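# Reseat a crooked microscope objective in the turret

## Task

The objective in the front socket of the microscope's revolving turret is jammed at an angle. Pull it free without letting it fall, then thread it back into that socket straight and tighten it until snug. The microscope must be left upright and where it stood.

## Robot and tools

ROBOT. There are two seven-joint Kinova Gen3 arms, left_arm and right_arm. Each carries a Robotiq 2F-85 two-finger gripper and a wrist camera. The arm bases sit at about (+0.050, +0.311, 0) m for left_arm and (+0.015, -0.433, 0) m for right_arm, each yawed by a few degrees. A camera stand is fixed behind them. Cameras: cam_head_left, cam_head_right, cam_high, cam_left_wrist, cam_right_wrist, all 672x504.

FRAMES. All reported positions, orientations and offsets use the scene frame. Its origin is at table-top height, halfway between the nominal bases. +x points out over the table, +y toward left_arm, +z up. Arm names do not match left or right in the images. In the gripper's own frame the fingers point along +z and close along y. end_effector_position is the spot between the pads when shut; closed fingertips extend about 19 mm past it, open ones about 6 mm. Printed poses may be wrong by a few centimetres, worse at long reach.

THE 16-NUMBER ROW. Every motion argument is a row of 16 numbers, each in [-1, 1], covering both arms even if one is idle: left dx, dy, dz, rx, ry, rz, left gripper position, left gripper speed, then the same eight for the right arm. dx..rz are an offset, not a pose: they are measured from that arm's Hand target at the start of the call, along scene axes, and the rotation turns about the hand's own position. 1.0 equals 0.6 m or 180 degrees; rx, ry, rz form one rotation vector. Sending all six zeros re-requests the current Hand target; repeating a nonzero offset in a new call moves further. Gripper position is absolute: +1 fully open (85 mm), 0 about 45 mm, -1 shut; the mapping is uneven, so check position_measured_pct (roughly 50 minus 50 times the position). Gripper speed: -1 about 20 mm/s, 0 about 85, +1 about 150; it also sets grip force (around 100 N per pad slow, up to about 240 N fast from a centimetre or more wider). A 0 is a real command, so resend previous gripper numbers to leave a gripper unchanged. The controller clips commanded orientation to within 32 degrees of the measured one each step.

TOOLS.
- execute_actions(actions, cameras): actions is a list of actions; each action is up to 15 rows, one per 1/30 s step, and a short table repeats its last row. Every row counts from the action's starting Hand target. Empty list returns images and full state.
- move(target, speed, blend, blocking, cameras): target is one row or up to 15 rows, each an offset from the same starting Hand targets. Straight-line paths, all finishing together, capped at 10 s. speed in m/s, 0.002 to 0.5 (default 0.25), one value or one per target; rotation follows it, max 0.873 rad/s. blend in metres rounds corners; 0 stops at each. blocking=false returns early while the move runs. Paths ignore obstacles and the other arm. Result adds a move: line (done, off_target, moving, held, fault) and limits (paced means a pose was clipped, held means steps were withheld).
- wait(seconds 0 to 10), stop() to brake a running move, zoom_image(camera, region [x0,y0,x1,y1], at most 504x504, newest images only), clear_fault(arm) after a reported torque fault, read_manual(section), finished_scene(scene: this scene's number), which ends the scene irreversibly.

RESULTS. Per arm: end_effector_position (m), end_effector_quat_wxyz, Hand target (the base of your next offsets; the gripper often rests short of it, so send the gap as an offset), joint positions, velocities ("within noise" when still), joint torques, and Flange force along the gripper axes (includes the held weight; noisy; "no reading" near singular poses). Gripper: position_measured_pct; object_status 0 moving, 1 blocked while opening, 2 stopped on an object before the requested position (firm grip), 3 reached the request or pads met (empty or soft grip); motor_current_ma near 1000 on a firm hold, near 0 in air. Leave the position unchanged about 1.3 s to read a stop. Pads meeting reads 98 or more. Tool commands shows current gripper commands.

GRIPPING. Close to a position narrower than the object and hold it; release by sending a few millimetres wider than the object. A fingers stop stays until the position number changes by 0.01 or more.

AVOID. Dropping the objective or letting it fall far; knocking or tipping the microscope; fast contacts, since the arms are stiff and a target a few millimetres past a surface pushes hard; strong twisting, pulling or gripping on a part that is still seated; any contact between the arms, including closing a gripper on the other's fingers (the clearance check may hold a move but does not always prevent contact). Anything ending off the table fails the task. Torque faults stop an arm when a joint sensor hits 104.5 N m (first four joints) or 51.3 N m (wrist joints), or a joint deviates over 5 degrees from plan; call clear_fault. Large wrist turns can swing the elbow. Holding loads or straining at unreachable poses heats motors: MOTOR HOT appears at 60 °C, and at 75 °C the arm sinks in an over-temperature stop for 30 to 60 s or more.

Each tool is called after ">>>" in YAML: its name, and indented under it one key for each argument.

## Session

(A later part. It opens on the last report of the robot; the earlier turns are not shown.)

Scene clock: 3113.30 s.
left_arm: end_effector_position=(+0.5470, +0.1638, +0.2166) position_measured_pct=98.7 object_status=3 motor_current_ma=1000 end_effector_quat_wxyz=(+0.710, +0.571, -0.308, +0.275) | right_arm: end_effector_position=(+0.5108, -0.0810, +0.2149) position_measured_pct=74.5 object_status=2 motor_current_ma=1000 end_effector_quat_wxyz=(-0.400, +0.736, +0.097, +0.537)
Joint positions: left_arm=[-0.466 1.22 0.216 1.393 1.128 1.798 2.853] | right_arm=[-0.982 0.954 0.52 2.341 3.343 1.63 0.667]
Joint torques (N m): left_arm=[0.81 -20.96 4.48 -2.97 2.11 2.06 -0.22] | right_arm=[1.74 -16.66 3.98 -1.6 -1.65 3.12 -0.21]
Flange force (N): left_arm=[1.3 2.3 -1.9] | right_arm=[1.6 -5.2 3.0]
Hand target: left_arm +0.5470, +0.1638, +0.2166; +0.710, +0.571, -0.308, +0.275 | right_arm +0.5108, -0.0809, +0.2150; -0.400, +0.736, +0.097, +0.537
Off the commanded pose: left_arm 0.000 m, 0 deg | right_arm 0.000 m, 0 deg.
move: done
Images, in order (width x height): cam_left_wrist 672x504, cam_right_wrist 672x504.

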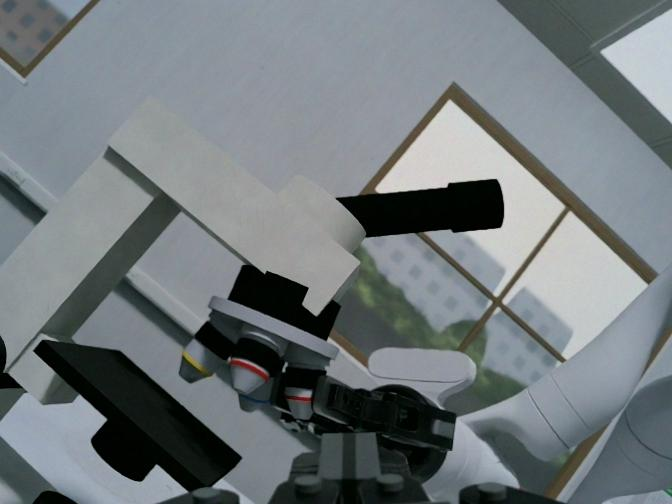

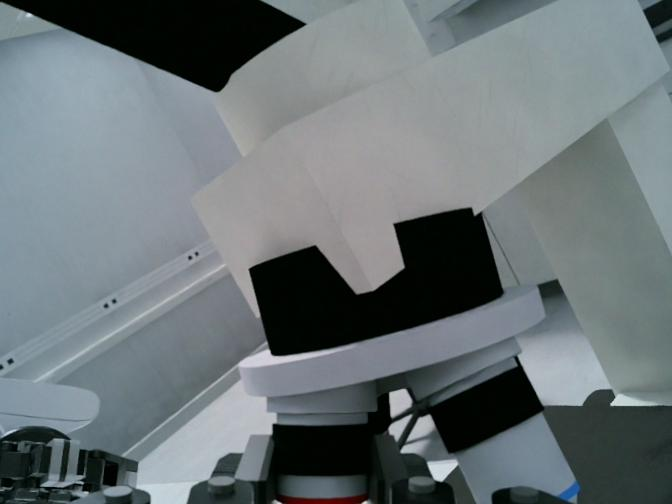

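>>> move:
  target: [0,0,0,0,0,0,-1,0,0.00015,0.00018,-0.0001,0,0,0,-0.6,-1]
  speed: 0.05

>>> move:
  target: [0,0,0,0,0,0,-1,0,0,0,0,0,0,0,-0.33,-1]
  speed: 0.05
  cameras: ["cam_right_wrist","cam_high"]

>>> zoom_image:
  camera: "cam_right_wrist"
  region: [260, 350, 385, 440]

Scene clock: 3141.97 s.
left_arm: end_effector_position=(+0.5470, +0.1638, +0.2166) position_measured_pct=98.7 object_status=3 motor_current_ma=1000 end_effector_quat_wxyz=(+0.710, +0.571, -0.308, +0.275) | right_arm: end_effector_position=(+0.5108, -0.0808, +0.2150) position_measured_pct=74.5 object_status=2 motor_current_ma=1000 end_effector_quat_wxyz=(-0.400, +0.736, +0.097, +0.537)
Joint positions: left_arm=[-0.466 1.22 0.216 1.393 1.128 1.798 2.853] | right_arm=[-0.982 0.954 0.52 2.34 3.343 1.63 0.667]
Joint torques (N m): left_arm=[0.84 -20.93 4.49 -2.99 2.12 2.03 -0.24] | right_arm=[1.57 -17.44 4.09 -2.64 -1.74 3.51 -0.17]
Flange force (N): left_arm=[1.3 2.4 -1.9] | right_arm=[0.2 -4.8 1.0]
Hand target: left_arm +0.5470, +0.1638, +0.2166; +0.710, +0.571, -0.308, +0.275 | right_arm +0.5109, -0.0808, +0.2149; -0.400, +0.736, +0.097, +0.537
Off the commanded pose: left_arm 0.000 m, 0 deg | right_arm 0.000 m, 0 deg.
move: done

Scene clock: 3142.60 s.
left_arm: end_effector_position=(+0.5470, +0.1638, +0.2166) position_measured_pct=98.7 object_status=3 motor_current_ma=1000 end_effector_quat_wxyz=(+0.710, +0.571, -0.308, +0.275) | right_arm: end_effector_position=(+0.5108, -0.0808, +0.2149) position_measured_pct=66.7 object_status=0 motor_current_ma=0 end_effector_quat_wxyz=(-0.400, +0.736, +0.097, +0.537)
Joint positions: left_arm=[-0.466 1.22 0.216 1.393 1.128 1.798 2.853] | right_arm=[-0.982 0.954 0.52 2.34 3.343 1.63 0.667]
Joint torques (N m): left_arm=[0.81 -20.94 4.5 -3.04 2.17 2.08 -0.22] | right_arm=[0.14 -16.39 3.09 -2.79 -0.96 3.23 0.01]
Flange force (N): left_arm=[1.0 2.6 -1.7] | right_arm=[2.8 -3.8 -0.7]
Hand target: left_arm +0.5470, +0.1638, +0.2166; +0.710, +0.571, -0.308, +0.275 | right_arm +0.5108, -0.0808, +0.2149; -0.400, +0.736, +0.097, +0.537
Off the commanded pose: left_arm 0.000 m, 0 deg | right_arm 0.000 m, 0 deg.
move: done
Images, in order (width x height): cam_high 672x504, cam_right_wrist 672x504.

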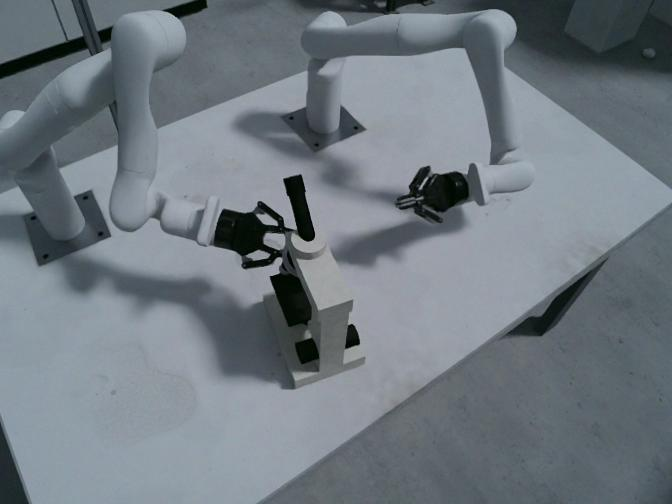

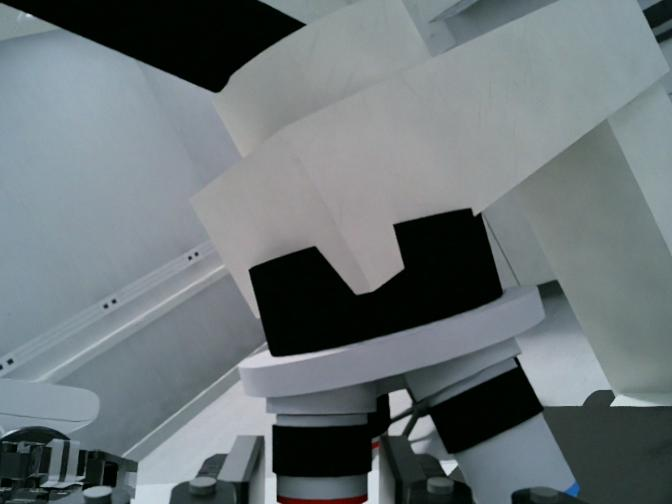

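Scaled by 4.032.

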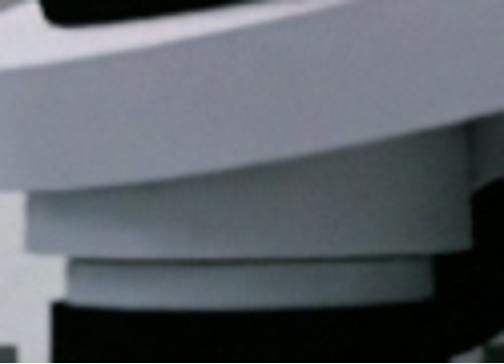

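>>> move:
  target:
    - [0,0,0,0,0,0,-1,0,-0.00195,0.00615,0.0012,-0.08351,0.01350,-0.12383,-0.33,-1]
    - [0,0,0,0,0,0,-1,0,-0.0022,0.0140,0.0032,-0.17298,0.03133,-0.26370,-0.33,-1]
    - [0,0,0,0,0,0,-1,0,0.0002,0.0233,0.0022,-0.26433,0.05395,-0.40226,-0.33,-1]
    - [0,0,0,0,0,0,-1,0,0.0019,0.0273,0.0019,-0.30975,0.06681,-0.47129,-0.33,-1]
  speed: 0.2
  blend: [0.002,0.002,0.002,0]
  cameras: ["cam_right_wrist"]

>>> zoom_image:
  camera: "cam_right_wrist"
  region: [260, 350, 385, 440]

Scene clock: 3161.63 s.
left_arm: end_effector_position=(+0.5470, +0.1638, +0.2166) position_measured_pct=98.7 object_status=3 motor_current_ma=1000 end_effector_quat_wxyz=(+0.710, +0.571, -0.308, +0.275) | right_arm: end_effector_position=(+0.5120, -0.0644, +0.2160) position_measured_pct=66.7 object_status=3 motor_current_ma=0 end_effector_quat_wxyz=(+0.399, +0.744, -0.223, +0.487)
Joint positions: left_arm=[-0.466 1.22 0.216 1.393 1.128 1.798 2.853] | right_arm=[-1.35 1.376 0.674 0.634 0.582 1.781 3.171]
Joint torques (N m): left_arm=[0.76 -20.95 4.51 -3.06 2.23 2.06 -0.22] | right_arm=[0.17 -24.76 5.71 -6.35 2.78 1.45 -0.03]
Flange force (N): left_arm=[1.0 2.6 -1.8] | right_arm=[-2.5 11.9 6.4]
Hand target: left_arm +0.5470, +0.1638, +0.2166; +0.710, +0.571, -0.308, +0.275 | right_arm +0.5120, -0.0644, +0.2160; +0.399, +0.744, -0.223, +0.487
Off the commanded pose: left_arm 0.000 m, 0 deg | right_arm 0.000 m, 0 deg.
move: done
Images, in order (width x height): cam_right_wrist 672x504.

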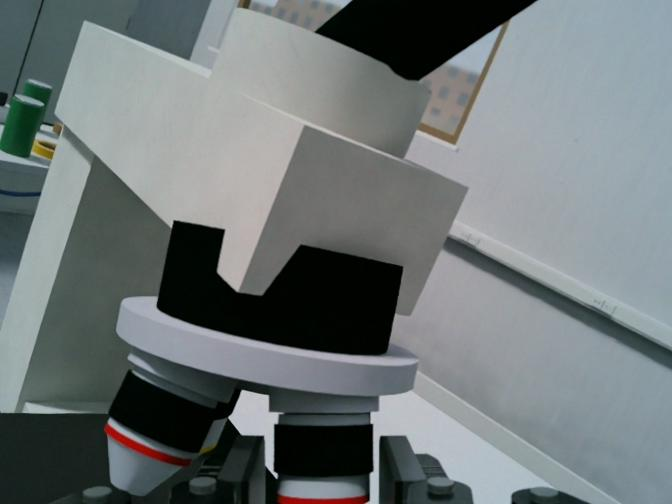

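Scaled by 4.032.

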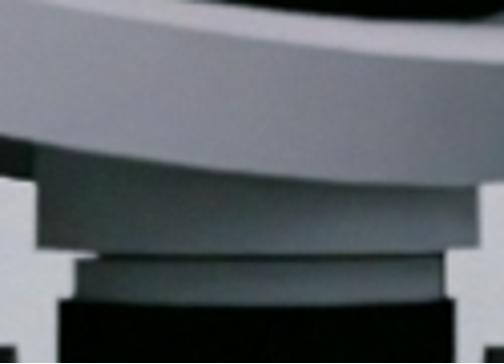

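>>> zoom_image:
  camera: "cam_right_wrist"
  region: [264, 396, 296, 420]

>>> zoom_image:
  camera: "cam_right_wrist"
  region: [306, 396, 338, 420]

>>> zoom_image:
  camera: "cam_right_wrist"
  region: [350, 396, 382, 420]

Scaled by 15.750.

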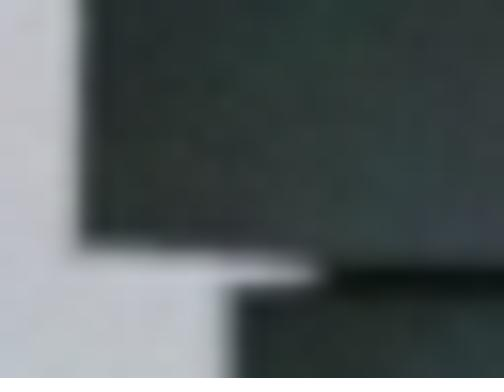

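Scaled by 15.750.

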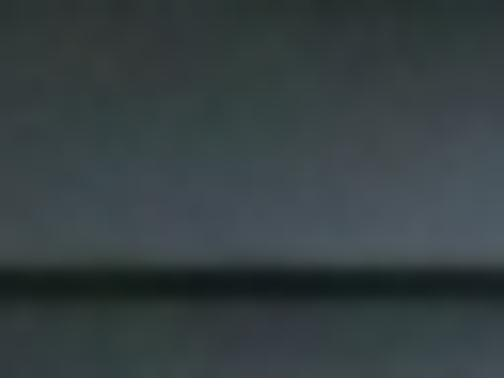

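Scaled by 15.750.

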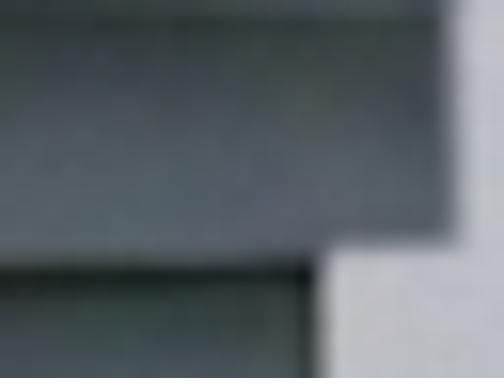

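>>> move:
  target:
    - [0,0,0,0,0,0,-1,0,-0.0007,-0.0002,-0.00045,0,0,0,-0.33,-1]
    - [0,0,0,0,0,0,-1,0,-0.0007,-0.0002,-0.00045,0,0,0,-0.6,-1]
    - [0,0,0,0,0,0,-1,0,-0.0011,0.0005,-0.0001,0,0,0,-0.6,-1]
  speed: 0.05
  cameras: ["cam_right_wrist"]

>>> zoom_image:
  camera: "cam_right_wrist"
  region: [260, 350, 385, 440]

Scene clock: 3198.93 s.
left_arm: end_effector_position=(+0.5470, +0.1638, +0.2166) position_measured_pct=98.7 object_status=3 motor_current_ma=1000 end_effector_quat_wxyz=(+0.710, +0.571, -0.308, +0.275) | right_arm: end_effector_position=(+0.5113, -0.0642, +0.2160) position_measured_pct=74.5 object_status=2 motor_current_ma=1000 end_effector_quat_wxyz=(+0.399, +0.744, -0.224, +0.487)
Joint positions: left_arm=[-0.466 1.22 0.216 1.393 1.128 1.798 2.853] | right_arm=[-1.351 1.376 0.674 0.634 0.581 1.782 3.17]
Joint torques (N m): left_arm=[0.72 -20.99 4.48 -2.93 2.19 2.04 -0.26] | right_arm=[-0.9 -25.18 5.72 -7.17 3.04 1.09 -0.03]
Flange force (N): left_arm=[1.4 2.0 -2.0] | right_arm=[-3.2 13.2 8.4]
Hand target: left_arm +0.5470, +0.1638, +0.2166; +0.710, +0.571, -0.308, +0.275 | right_arm +0.5113, -0.0641, +0.2160; +0.399, +0.744, -0.223, +0.487
Off the commanded pose: left_arm 0.000 m, 0 deg | right_arm 0.000 m, 0 deg.
move: done
Images, in order (width x height): cam_right_wrist 672x504.

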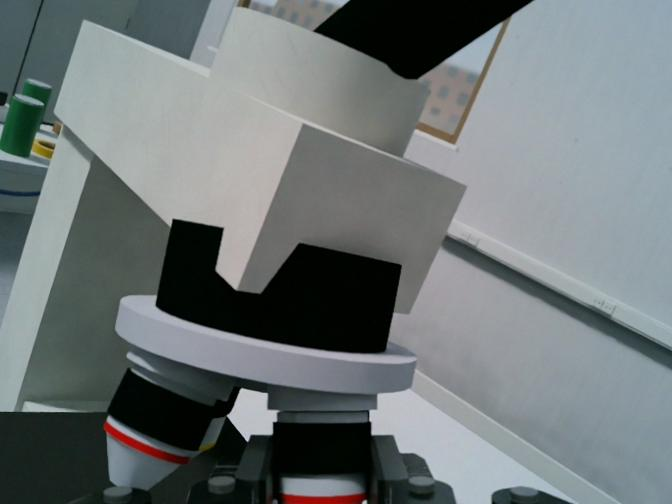

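Scaled by 4.032.

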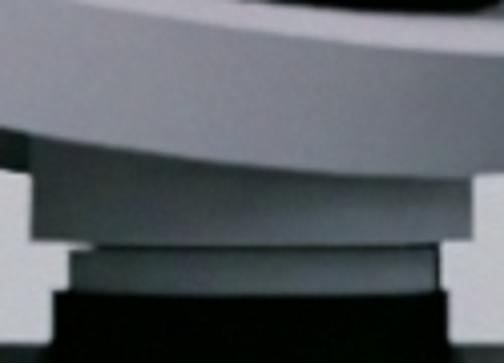

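>>> move:
  target:
    - [0,0,0,0,0,0,-1,0,0.0002,0.0,-0.0001,0.00152,-0.00226,-0.00057,-0.6,-1]
    - [0,0,0,0,0,0,-1,0,-0.0030,-0.0094,0.0016,0.0893,-0.0240,0.1400,-0.6,-1]
  speed: 0.12
  cameras: ["cam_right_wrist"]

>>> zoom_image:
  camera: "cam_right_wrist"
  region: [260, 350, 385, 440]

Scene clock: 3235.23 s.
left_arm: end_effector_position=(+0.5470, +0.1638, +0.2166) position_measured_pct=98.7 object_status=3 motor_current_ma=1000 end_effector_quat_wxyz=(+0.710, +0.571, -0.308, +0.275) | right_arm: end_effector_position=(+0.5095, -0.0698, +0.2169) position_measured_pct=74.5 object_status=2 motor_current_ma=1000 end_effector_quat_wxyz=(+0.168, +0.804, -0.136, +0.554)
Joint positions: left_arm=[-0.466 1.22 0.216 1.393 1.128 1.798 2.853] | right_arm=[-1.638 1.032 0.738 1.505 0.792 0.951 2.708]
Joint torques (N m): left_arm=[0.85 -20.97 4.49 -3.04 2.15 2.01 -0.26] | right_arm=[3.36 -15.05 4.93 -5.12 0.94 -0.75 -0.1]
Flange force (N): left_arm=[1.2 2.5 -2.0] | right_arm=[7.2 11.0 -11.4]
Hand target: left_arm +0.5470, +0.1638, +0.2166; +0.710, +0.571, -0.308, +0.275 | right_arm +0.5095, -0.0698, +0.2169; +0.168, +0.804, -0.136, +0.554
Off the commanded pose: left_arm 0.000 m, 0 deg | right_arm 0.000 m, 0 deg.
move: done
Images, in order (width x height): cam_right_wrist 672x504.

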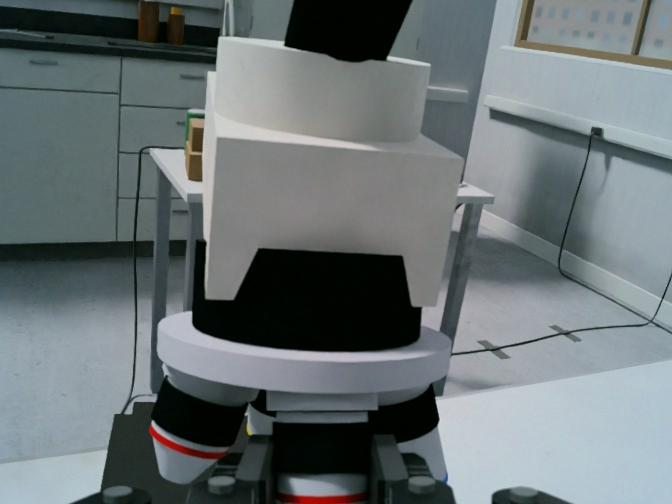

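Scaled by 4.032.

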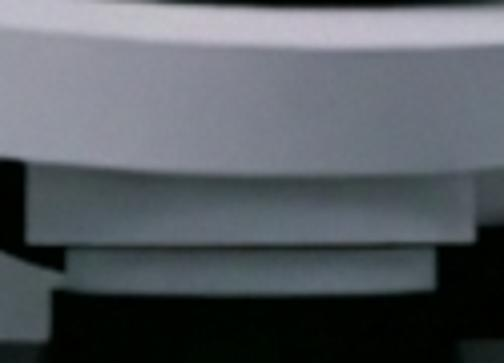

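>>> move:
  target: [0,0,0,0,0,0,-1,0, -0.00052,-0.00015,0.00063,0,0,0,-0.6,-1]
  speed: 0.05
  cameras: ["cam_left_wrist","cam_right_wrist"]

Scene clock: 3284.13 s.
left_arm: end_effector_position=(+0.5470, +0.1638, +0.2166) position_measured_pct=98.7 object_status=3 motor_current_ma=1000 end_effector_quat_wxyz=(+0.710, +0.571, -0.308, +0.275) | right_arm: end_effector_position=(+0.5092, -0.0699, +0.2173) position_measured_pct=74.5 object_status=2 motor_current_ma=1000 end_effector_quat_wxyz=(+0.168, +0.804, -0.136, +0.554)
Joint positions: left_arm=[-0.466 1.22 0.216 1.393 1.128 1.798 2.853] | right_arm=[-1.639 1.031 0.738 1.506 0.793 0.952 2.708]
Joint torques (N m): left_arm=[0.72 -20.95 4.45 -3.05 2.2 2.06 -0.25] | right_arm=[1 -17.4 6.34 -4.92 1.29 1.42 -0.1]
Flange force (N): left_arm=[1.2 2.4 -1.7] | right_arm=[3.4 6.0 -2.5]
Hand target: left_arm +0.5470, +0.1638, +0.2166; +0.710, +0.571, -0.308, +0.275 | right_arm +0.5092, -0.0699, +0.2173; +0.168, +0.804, -0.136, +0.554
Off the commanded pose: left_arm 0.000 m, 0 deg | right_arm 0.000 m, 0 deg.
move: done
Images, in order (width x height): cam_left_wrist 672x504, cam_right_wrist 672x504.

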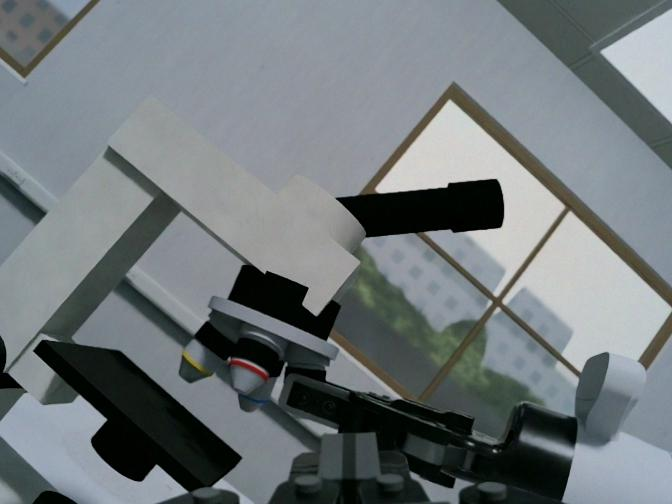

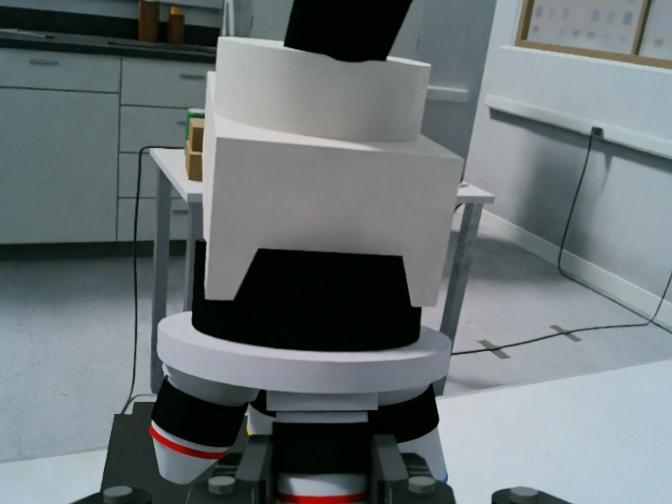

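>>> move:
  target:
    - [0,0,0,0,0,0,-1,0, -0.0005,-0.0022,0.0004,0.02235,-0.00545,0.03495,-0.6,-1]
    - [0,0,0,0,0,0,-1,0, -0.001,-0.0047,0.0005,0.0447,-0.0109,0.0699,-0.6,-1]
  speed: 0.12
  blend: 0.002
  cameras: ["cam_left_wrist","cam_right_wrist"]

Scene clock: 3309.60 s.
left_arm: end_effector_position=(+0.5470, +0.1638, +0.2166) position_measured_pct=98.7 object_status=3 motor_current_ma=1000 end_effector_quat_wxyz=(+0.710, +0.571, -0.308, +0.275) | right_arm: end_effector_position=(+0.5086, -0.0727, +0.2176) position_measured_pct=74.5 object_status=2 motor_current_ma=1000 end_effector_quat_wxyz=(+0.047, +0.814, -0.089, +0.572)
Joint positions: left_arm=[-0.466 1.22 0.216 1.393 1.128 1.798 2.853] | right_arm=[-1.779 1.004 0.93 1.821 1.071 0.515 2.34]
Joint torques (N m): left_arm=[0.77 -20.96 4.47 -3 2.2 2.04 -0.2] | right_arm=[0.06 -13.88 4.71 -2.21 -0.07 1.3 -0.18]
Flange force (N): left_arm=[1.1 2.4 -1.9] | right_arm=[8.5 1.1 -1.1]
Hand target: left_arm +0.5470, +0.1638, +0.2166; +0.710, +0.571, -0.308, +0.275 | right_arm +0.5086, -0.0727, +0.2176; +0.047, +0.814, -0.089, +0.572
Off the commanded pose: left_arm 0.000 m, 0 deg | right_arm 0.000 m, 0 deg.
move: done
Images, in order (width x height): cam_left_wrist 672x504, cam_right_wrist 672x504.

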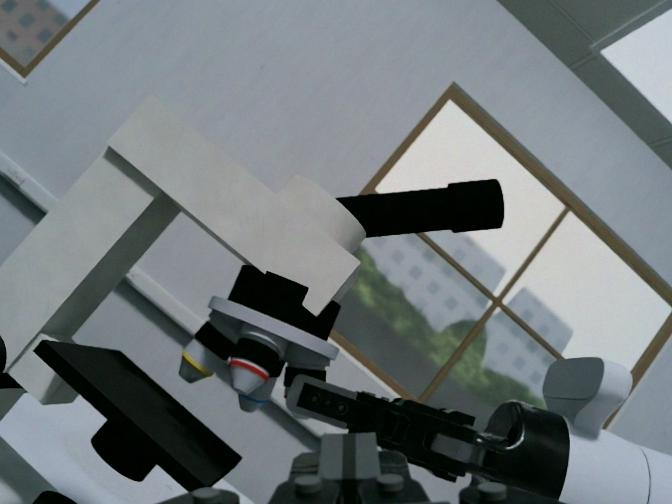

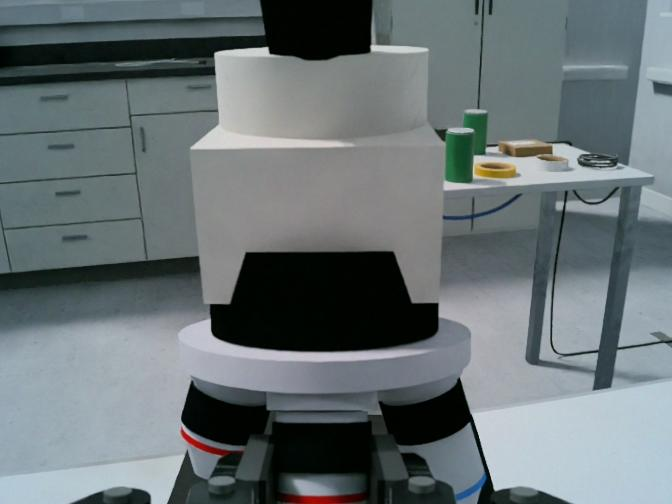

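>>> move:
  target: [0,0,0,0,0,0,-1,0, 0.0004,0.00027,0.00078,0,0,0,-0.6,-1]
  speed: 0.05
  cameras: ["cam_right_wrist"]

>>> zoom_image:
  camera: "cam_right_wrist"
  region: [260, 385, 384, 430]

Scene clock: 3317.07 s.
left_arm: end_effector_position=(+0.5470, +0.1638, +0.2166) position_measured_pct=98.7 object_status=3 motor_current_ma=1000 end_effector_quat_wxyz=(+0.710, +0.571, -0.308, +0.275) | right_arm: end_effector_position=(+0.5088, -0.0725, +0.2181) position_measured_pct=74.5 object_status=2 motor_current_ma=1000 end_effector_quat_wxyz=(+0.047, +0.814, -0.089, +0.572)
Joint positions: left_arm=[-0.466 1.22 0.216 1.393 1.128 1.798 2.853] | right_arm=[-1.779 1.003 0.93 1.82 1.07 0.516 2.342]
Joint torques (N m): left_arm=[0.79 -20.91 4.53 -3.06 2.18 2 -0.24] | right_arm=[-0.22 -15.58 7.55 -4.78 0.94 2.15 -0.02]
Flange force (N): left_arm=[1.1 2.7 -1.8] | right_arm=[2.1 4.1 -0.8]
Hand target: left_arm +0.5470, +0.1638, +0.2166; +0.710, +0.571, -0.308, +0.275 | right_arm +0.5089, -0.0725, +0.2181; +0.047, +0.814, -0.089, +0.572
Off the commanded pose: left_arm 0.000 m, 0 deg | right_arm 0.000 m, 0 deg.
move: done
Images, in order (width x height): cam_right_wrist 672x504.

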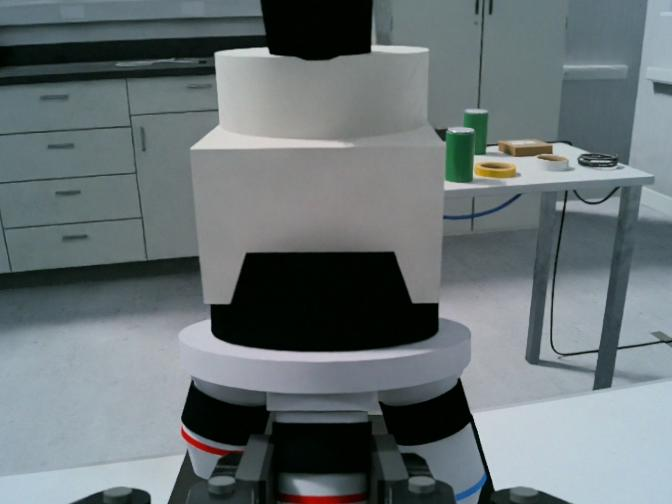

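Scaled by 4.065.

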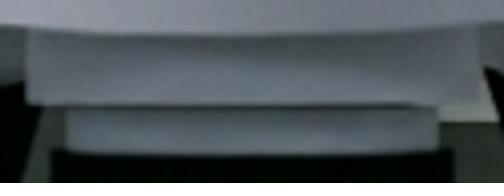

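>>> zoom_image:
  camera: "cam_right_wrist"
  region: [264, 398, 296, 422]

>>> zoom_image:
  camera: "cam_right_wrist"
  region: [344, 398, 376, 422]

Scaled by 15.750.

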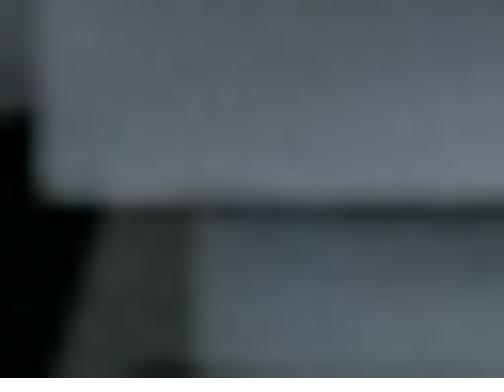

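Scaled by 15.750.

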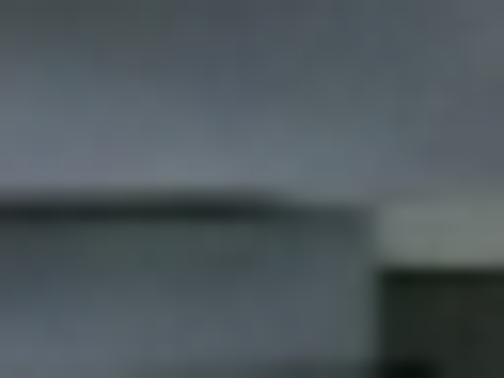

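>>> move:
  target: [0,0,0,0,0,0,-1,0, -0.0001,-0.0044,-0.00035,0.0446,-0.0084,0.0701,-0.6,-1]
  speed: 0.12
  cameras: ["cam_right_wrist"]

>>> zoom_image:
  camera: "cam_right_wrist"
  region: [260, 385, 384, 430]

Scene clock: 3334.70 s.
left_arm: end_effector_position=(+0.5470, +0.1638, +0.2166) position_measured_pct=98.7 object_status=3 motor_current_ma=1000 end_effector_quat_wxyz=(+0.710, +0.571, -0.308, +0.275) | right_arm: end_effector_position=(+0.5088, -0.0750, +0.2180) position_measured_pct=74.5 object_status=2 motor_current_ma=1000 end_effector_quat_wxyz=(-0.074, +0.813, -0.039, +0.576)
Joint positions: left_arm=[-0.466 1.22 0.216 1.393 1.128 1.798 2.853] | right_arm=[-1.915 1.559 1.637 2.084 0.943 -0.492 2.11]
Joint torques (N m): left_arm=[0.77 -20.98 4.48 -3.13 2.22 1.99 -0.25] | right_arm=[7.02 -9.6 -0.87 3.56 1.69 0.15 -0.22]
Flange force (N): left_arm=[0.9 2.7 -1.8] | right_arm=[16.6 -8.7 -15.7]
Hand target: left_arm +0.5470, +0.1638, +0.2166; +0.710, +0.571, -0.308, +0.275 | right_arm +0.5088, -0.0752, +0.2179; -0.074, +0.813, -0.039, +0.576
Off the commanded pose: left_arm 0.000 m, 0 deg | right_arm 0.000 m, 0 deg.
move: done
Images, in order (width x height): cam_right_wrist 672x504.

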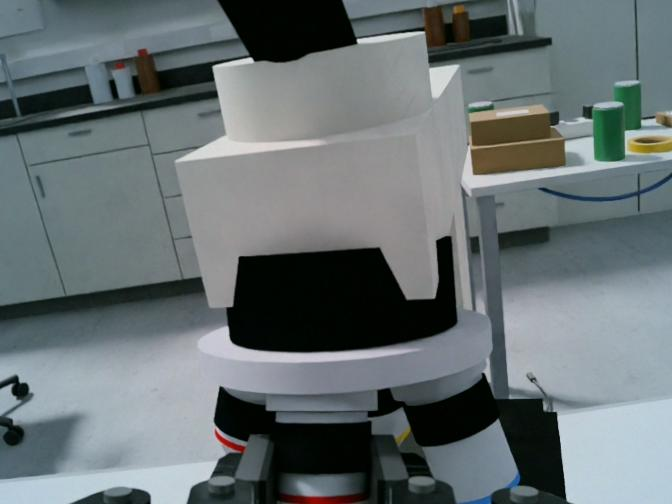

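Scaled by 4.065.

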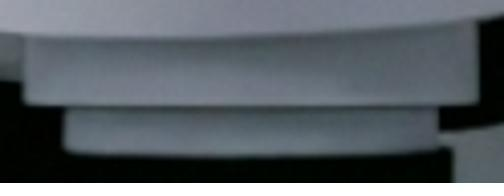

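>>> move:
  target: [0,0,0,0,0,0,-1,0, -0.00024,0.00032,0.0008,0,0,0,-0.6,-1]
  speed: 0.05
  cameras: ["cam_left_wrist","cam_right_wrist"]

Scene clock: 3348.73 s.
left_arm: end_effector_position=(+0.5470, +0.1638, +0.2166) position_measured_pct=98.7 object_status=3 motor_current_ma=1000 end_effector_quat_wxyz=(+0.710, +0.571, -0.308, +0.275) | right_arm: end_effector_position=(+0.5087, -0.0750, +0.2183) position_measured_pct=74.5 object_status=2 motor_current_ma=1000 end_effector_quat_wxyz=(-0.074, +0.813, -0.039, +0.576)
Joint positions: left_arm=[-0.466 1.22 0.216 1.393 1.128 1.798 2.853] | right_arm=[-1.915 1.557 1.637 2.083 0.946 -0.491 2.109]
Joint torques (N m): left_arm=[0.84 -21.02 4.44 -3.01 2.17 2 -0.18] | right_arm=[6.28 -10.59 1.66 3.67 1.4 0.98 -0.13]
Flange force (N): left_arm=[1.0 2.4 -2.0] | right_arm=[12.7 -8.2 -12.0]
Hand target: left_arm +0.5470, +0.1638, +0.2166; +0.710, +0.571, -0.308, +0.275 | right_arm +0.5087, -0.0750, +0.2184; -0.074, +0.813, -0.039, +0.576
Off the commanded pose: left_arm 0.000 m, 0 deg | right_arm 0.000 m, 0 deg.
move: done
Images, in order (width x height): cam_left_wrist 672x504, cam_right_wrist 672x504.

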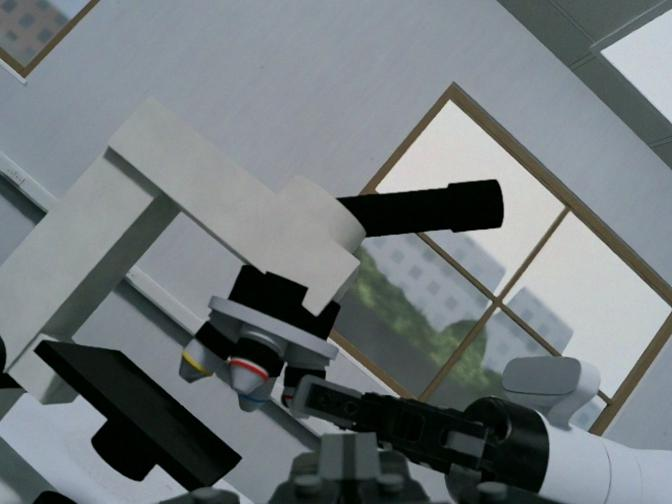

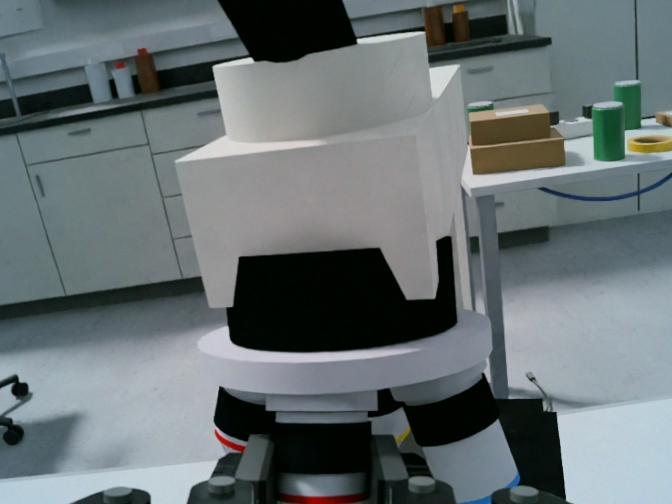

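>>> move:
  target: [0,0,0,0,0,0,-1,0, -0.00033,0.00052,0.0011,0,0,0,-0.6,-1]
  speed: 0.05
  cameras: ["cam_right_wrist"]

>>> zoom_image:
  camera: "cam_right_wrist"
  region: [260, 385, 384, 430]

Scene clock: 3358.27 s.
left_arm: end_effector_position=(+0.5470, +0.1638, +0.2166) position_measured_pct=98.7 object_status=3 motor_current_ma=1000 end_effector_quat_wxyz=(+0.710, +0.571, -0.308, +0.275) | right_arm: end_effector_position=(+0.5085, -0.0747, +0.2190) position_measured_pct=74.5 object_status=2 motor_current_ma=1000 end_effector_quat_wxyz=(-0.074, +0.813, -0.039, +0.576)
Joint positions: left_arm=[-0.466 1.22 0.216 1.393 1.128 1.798 2.853] | right_arm=[-1.916 1.555 1.637 2.083 0.949 -0.489 2.108]
Joint torques (N m): left_arm=[0.76 -20.95 4.49 -3.06 2.16 2.07 -0.27] | right_arm=[3.08 -12.86 7.32 2.03 0.32 2.39 -0.14]
Flange force (N): left_arm=[1.2 2.5 -1.7] | right_arm=[5.2 -3.4 -4.0]
Hand target: left_arm +0.5470, +0.1638, +0.2166; +0.710, +0.571, -0.308, +0.275 | right_arm +0.5085, -0.0747, +0.2190; -0.074, +0.813, -0.039, +0.576
Off the commanded pose: left_arm 0.000 m, 0 deg | right_arm 0.000 m, 0 deg.
move: done
Images, in order (width x height): cam_right_wrist 672x504.

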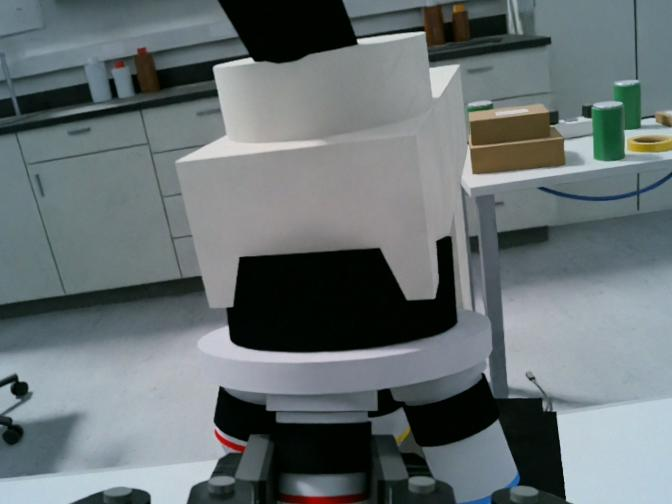

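Scaled by 4.065.

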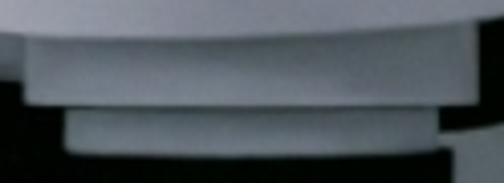

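>>> move:
  target: [0,0,0,0,0,0,-1,0, 0.00008,0.00052,0.00052,0,0,0,-0.6,-1]
  speed: 0.05
  cameras: ["cam_right_wrist"]

>>> zoom_image:
  camera: "cam_right_wrist"
  region: [264, 398, 296, 422]

>>> zoom_image:
  camera: "cam_right_wrist"
  region: [344, 398, 376, 422]

Scene clock: 3365.57 s.
left_arm: end_effector_position=(+0.5470, +0.1638, +0.2166) position_measured_pct=98.7 object_status=3 motor_current_ma=1000 end_effector_quat_wxyz=(+0.710, +0.571, -0.308, +0.275) | right_arm: end_effector_position=(+0.5085, -0.0744, +0.2193) position_measured_pct=74.5 object_status=2 motor_current_ma=1000 end_effector_quat_wxyz=(-0.074, +0.813, -0.039, +0.576)
Joint positions: left_arm=[-0.466 1.22 0.216 1.393 1.128 1.798 2.853] | right_arm=[-1.916 1.554 1.637 2.082 0.95 -0.488 2.107]
Joint torques (N m): left_arm=[0.76 -20.93 4.48 -3.01 2.18 2.04 -0.22] | right_arm=[1.83 -13.97 10.14 0.15 -0.46 3 -0.09]
Flange force (N): left_arm=[1.2 2.4 -1.8] | right_arm=[1.1 0.1 -3.2]
Hand target: left_arm +0.5470, +0.1638, +0.2166; +0.710, +0.571, -0.308, +0.275 | right_arm +0.5085, -0.0743, +0.2193; -0.074, +0.813, -0.039, +0.576
Off the commanded pose: left_arm 0.000 m, 0 deg | right_arm 0.000 m, 0 deg.
move: done
Images, in order (width x height): cam_right_wrist 672x504.

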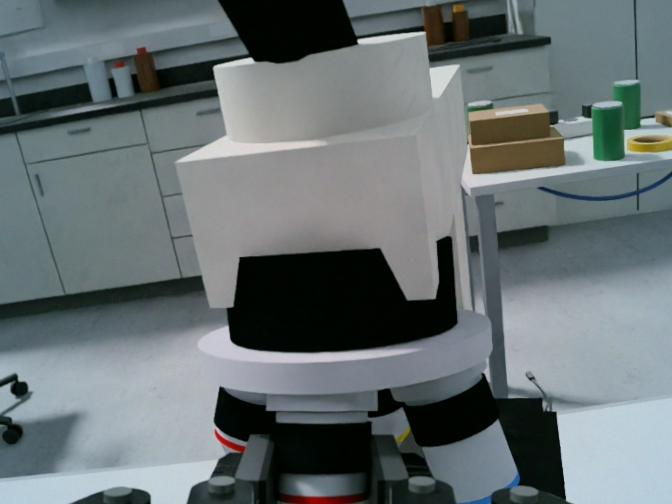

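Scaled by 15.750.

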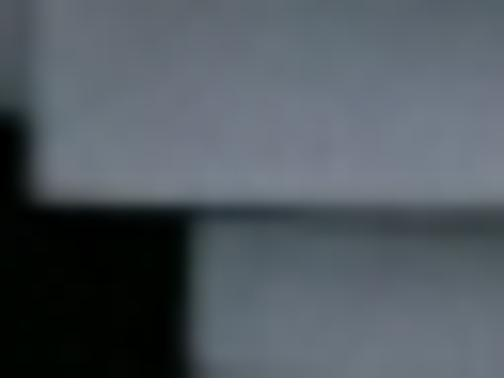

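Scaled by 15.750.

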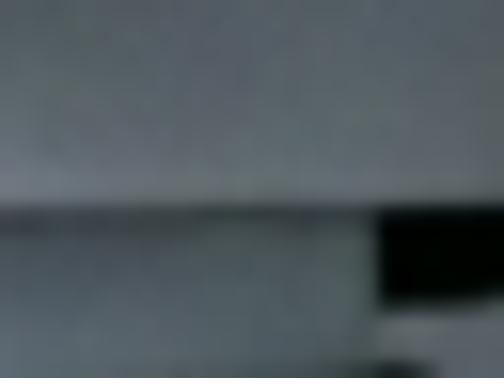

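>>> move:
  target: [0,0,0,0,0,0,-1,0, 0.0003,-0.0021,-0.0005,0.0238,-0.0045,0.0374,-0.6,-1]
  speed: 0.1
  cameras: ["cam_right_wrist"]

>>> zoom_image:
  camera: "cam_right_wrist"
  region: [264, 398, 296, 422]

>>> zoom_image:
  camera: "cam_right_wrist"
  region: [344, 398, 376, 422]

Scene clock: 3377.50 s.
left_arm: end_effector_position=(+0.5470, +0.1638, +0.2166) position_measured_pct=98.7 object_status=3 motor_current_ma=1000 end_effector_quat_wxyz=(+0.710, +0.571, -0.308, +0.275) | right_arm: end_effector_position=(+0.5087, -0.0756, +0.2190) position_measured_pct=74.5 object_status=2 motor_current_ma=1000 end_effector_quat_wxyz=(-0.138, +0.806, -0.013, +0.575)
Joint positions: left_arm=[-0.466 1.22 0.216 1.393 1.128 1.798 2.853] | right_arm=[-1.854 1.667 1.72 2.194 0.672 -0.78 2.269]
Joint torques (N m): left_arm=[0.76 -20.92 4.4 -3.06 2.17 2.03 -0.24] | right_arm=[2.33 -13.83 9.68 0.06 -1.3 2.78 -0.02]
Flange force (N): left_arm=[1.2 2.6 -1.7] | right_arm=[0.1 0.3 -6.0]
Hand target: left_arm +0.5470, +0.1638, +0.2166; +0.710, +0.571, -0.308, +0.275 | right_arm +0.5087, -0.0756, +0.2190; -0.138, +0.806, -0.013, +0.575
Off the commanded pose: left_arm 0.000 m, 0 deg | right_arm 0.000 m, 0 deg.
move: done
Images, in order (width x height): cam_right_wrist 672x504.

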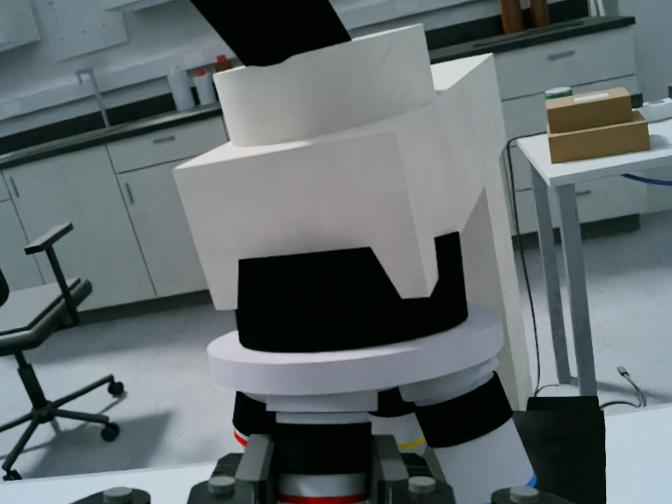

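Scaled by 15.750.

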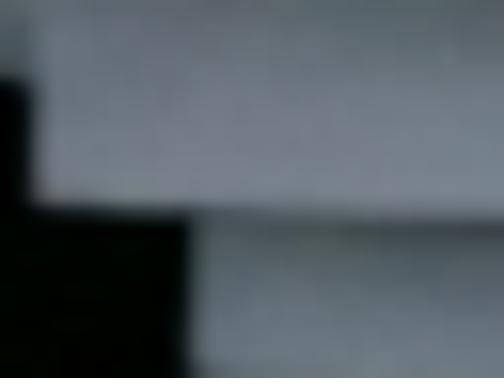

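Scaled by 15.750.

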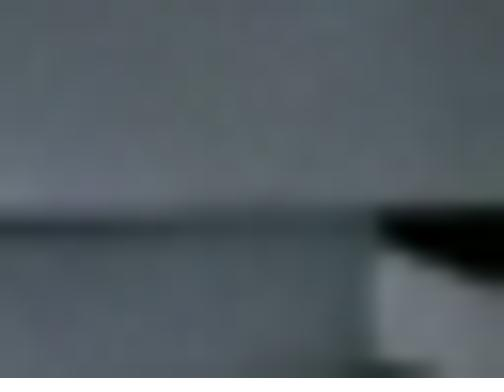

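>>> move:
  target: [0,0,0,0,0,0,-1,0, 0.00005,-0.0021,-0.00045,0.0208,-0.0039,0.0327,-0.6,-1]
  speed: 0.1
  cameras: ["cam_right_wrist"]

>>> zoom_image:
  camera: "cam_right_wrist"
  region: [264, 398, 296, 422]

>>> zoom_image:
  camera: "cam_right_wrist"
  region: [344, 398, 376, 422]

Scene clock: 3386.27 s.
left_arm: end_effector_position=(+0.5470, +0.1638, +0.2166) position_measured_pct=98.7 object_status=3 motor_current_ma=1000 end_effector_quat_wxyz=(+0.710, +0.571, -0.308, +0.275) | right_arm: end_effector_position=(+0.5087, -0.0769, +0.2188) position_measured_pct=74.5 object_status=2 motor_current_ma=1000 end_effector_quat_wxyz=(-0.194, +0.797, +0.011, +0.571)
Joint positions: left_arm=[-0.466 1.22 0.216 1.393 1.128 1.798 2.853] | right_arm=[-1.78 1.723 1.735 2.276 0.481 -1.01 2.362]
Joint torques (N m): left_arm=[0.81 -20.89 4.49 -3.01 2.15 2.04 -0.27] | right_arm=[1.87 -14.35 10.09 1.36 -2.12 2.8 -0.06]
Flange force (N): left_arm=[1.3 2.5 -1.9] | right_arm=[-0.9 -0.1 -2.5]
Hand target: left_arm +0.5470, +0.1638, +0.2166; +0.710, +0.571, -0.308, +0.275 | right_arm +0.5087, -0.0769, +0.2187; -0.194, +0.797, +0.011, +0.571
Off the commanded pose: left_arm 0.000 m, 0 deg | right_arm 0.000 m, 0 deg.
move: done
Images, in order (width x height): cam_right_wrist 672x504.

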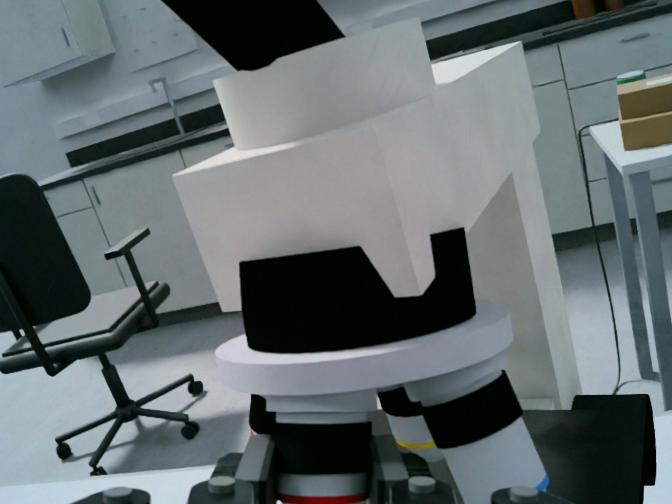

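Scaled by 15.750.

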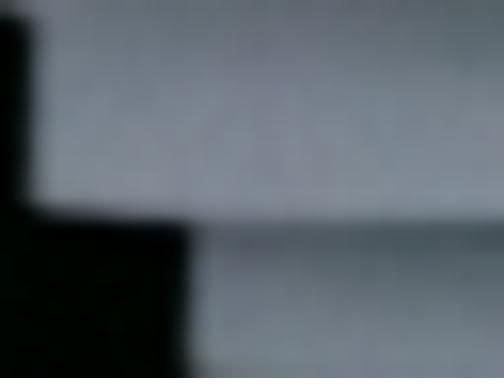

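Scaled by 15.750.

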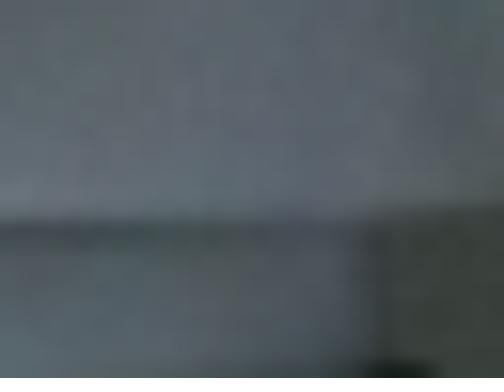

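>>> move:
  target: [0,0,0,0,0,0,-1,0, 0.0009,-0.0028,-0.0010,0.0372,-0.0065,0.0549,-0.6,-1]
  speed: 0.1
  cameras: ["cam_right_wrist"]

>>> zoom_image:
  camera: "cam_right_wrist"
  region: [260, 385, 384, 430]

Scene clock: 3401.63 s.
left_arm: end_effector_position=(+0.5470, +0.1638, +0.2166) position_measured_pct=98.7 object_status=3 motor_current_ma=1000 end_effector_quat_wxyz=(+0.710, +0.571, -0.308, +0.275) | right_arm: end_effector_position=(+0.5092, -0.0786, +0.2182) position_measured_pct=74.5 object_status=2 motor_current_ma=1000 end_effector_quat_wxyz=(-0.288, +0.775, +0.048, +0.560)
Joint positions: left_arm=[-0.466 1.22 0.216 1.393 1.128 1.798 2.853] | right_arm=[-1.623 1.779 1.688 2.361 0.198 -1.381 2.448]
Joint torques (N m): left_arm=[0.77 -20.95 4.53 -3.05 2.11 2.01 -0.27] | right_arm=[1.35 -16.37 10.97 2.82 -3.99 2.34 -0.18]
Flange force (N): left_arm=[1.3 2.5 -1.8] | right_arm=[-4.2 1.2 0.7]
Hand target: left_arm +0.5470, +0.1638, +0.2166; +0.710, +0.571, -0.308, +0.275 | right_arm +0.5093, -0.0786, +0.2181; -0.288, +0.775, +0.048, +0.560
Off the commanded pose: left_arm 0.000 m, 0 deg | right_arm 0.000 m, 0 deg.
move: done
Images, in order (width x height): cam_right_wrist 672x504.

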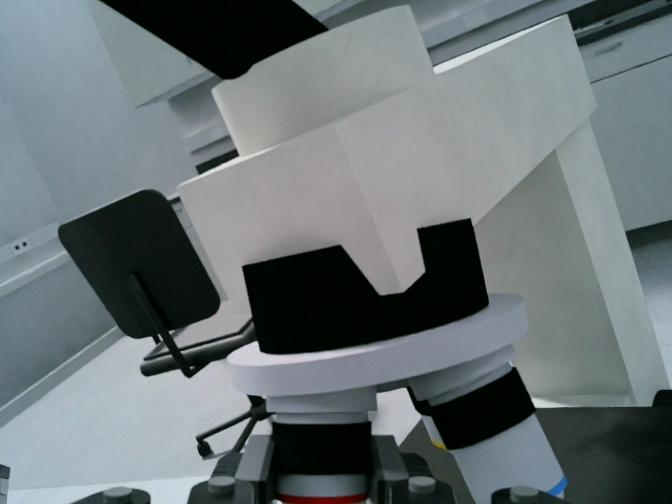

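Scaled by 4.065.

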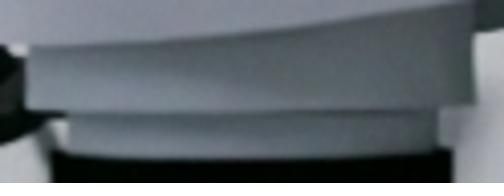

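>>> zoom_image:
  camera: "cam_right_wrist"
  region: [264, 398, 296, 422]

>>> zoom_image:
  camera: "cam_right_wrist"
  region: [344, 398, 376, 422]

>>> zoom_image:
  camera: "cam_right_wrist"
  region: [420, 350, 504, 413]

Scaled by 15.750.

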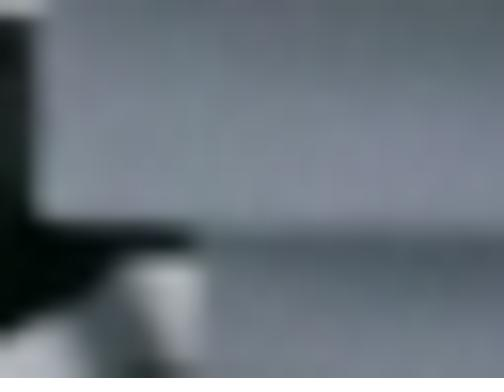

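Scaled by 15.750.

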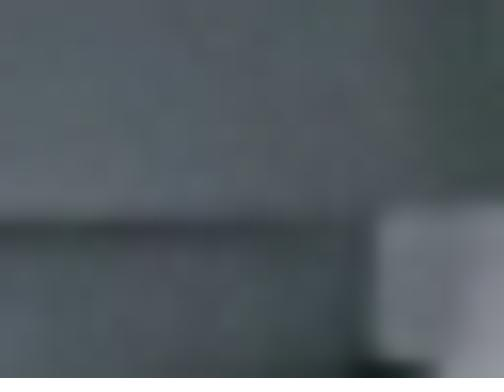

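Scaled by 6.000.

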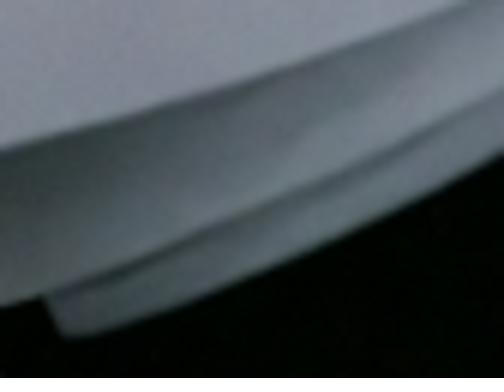

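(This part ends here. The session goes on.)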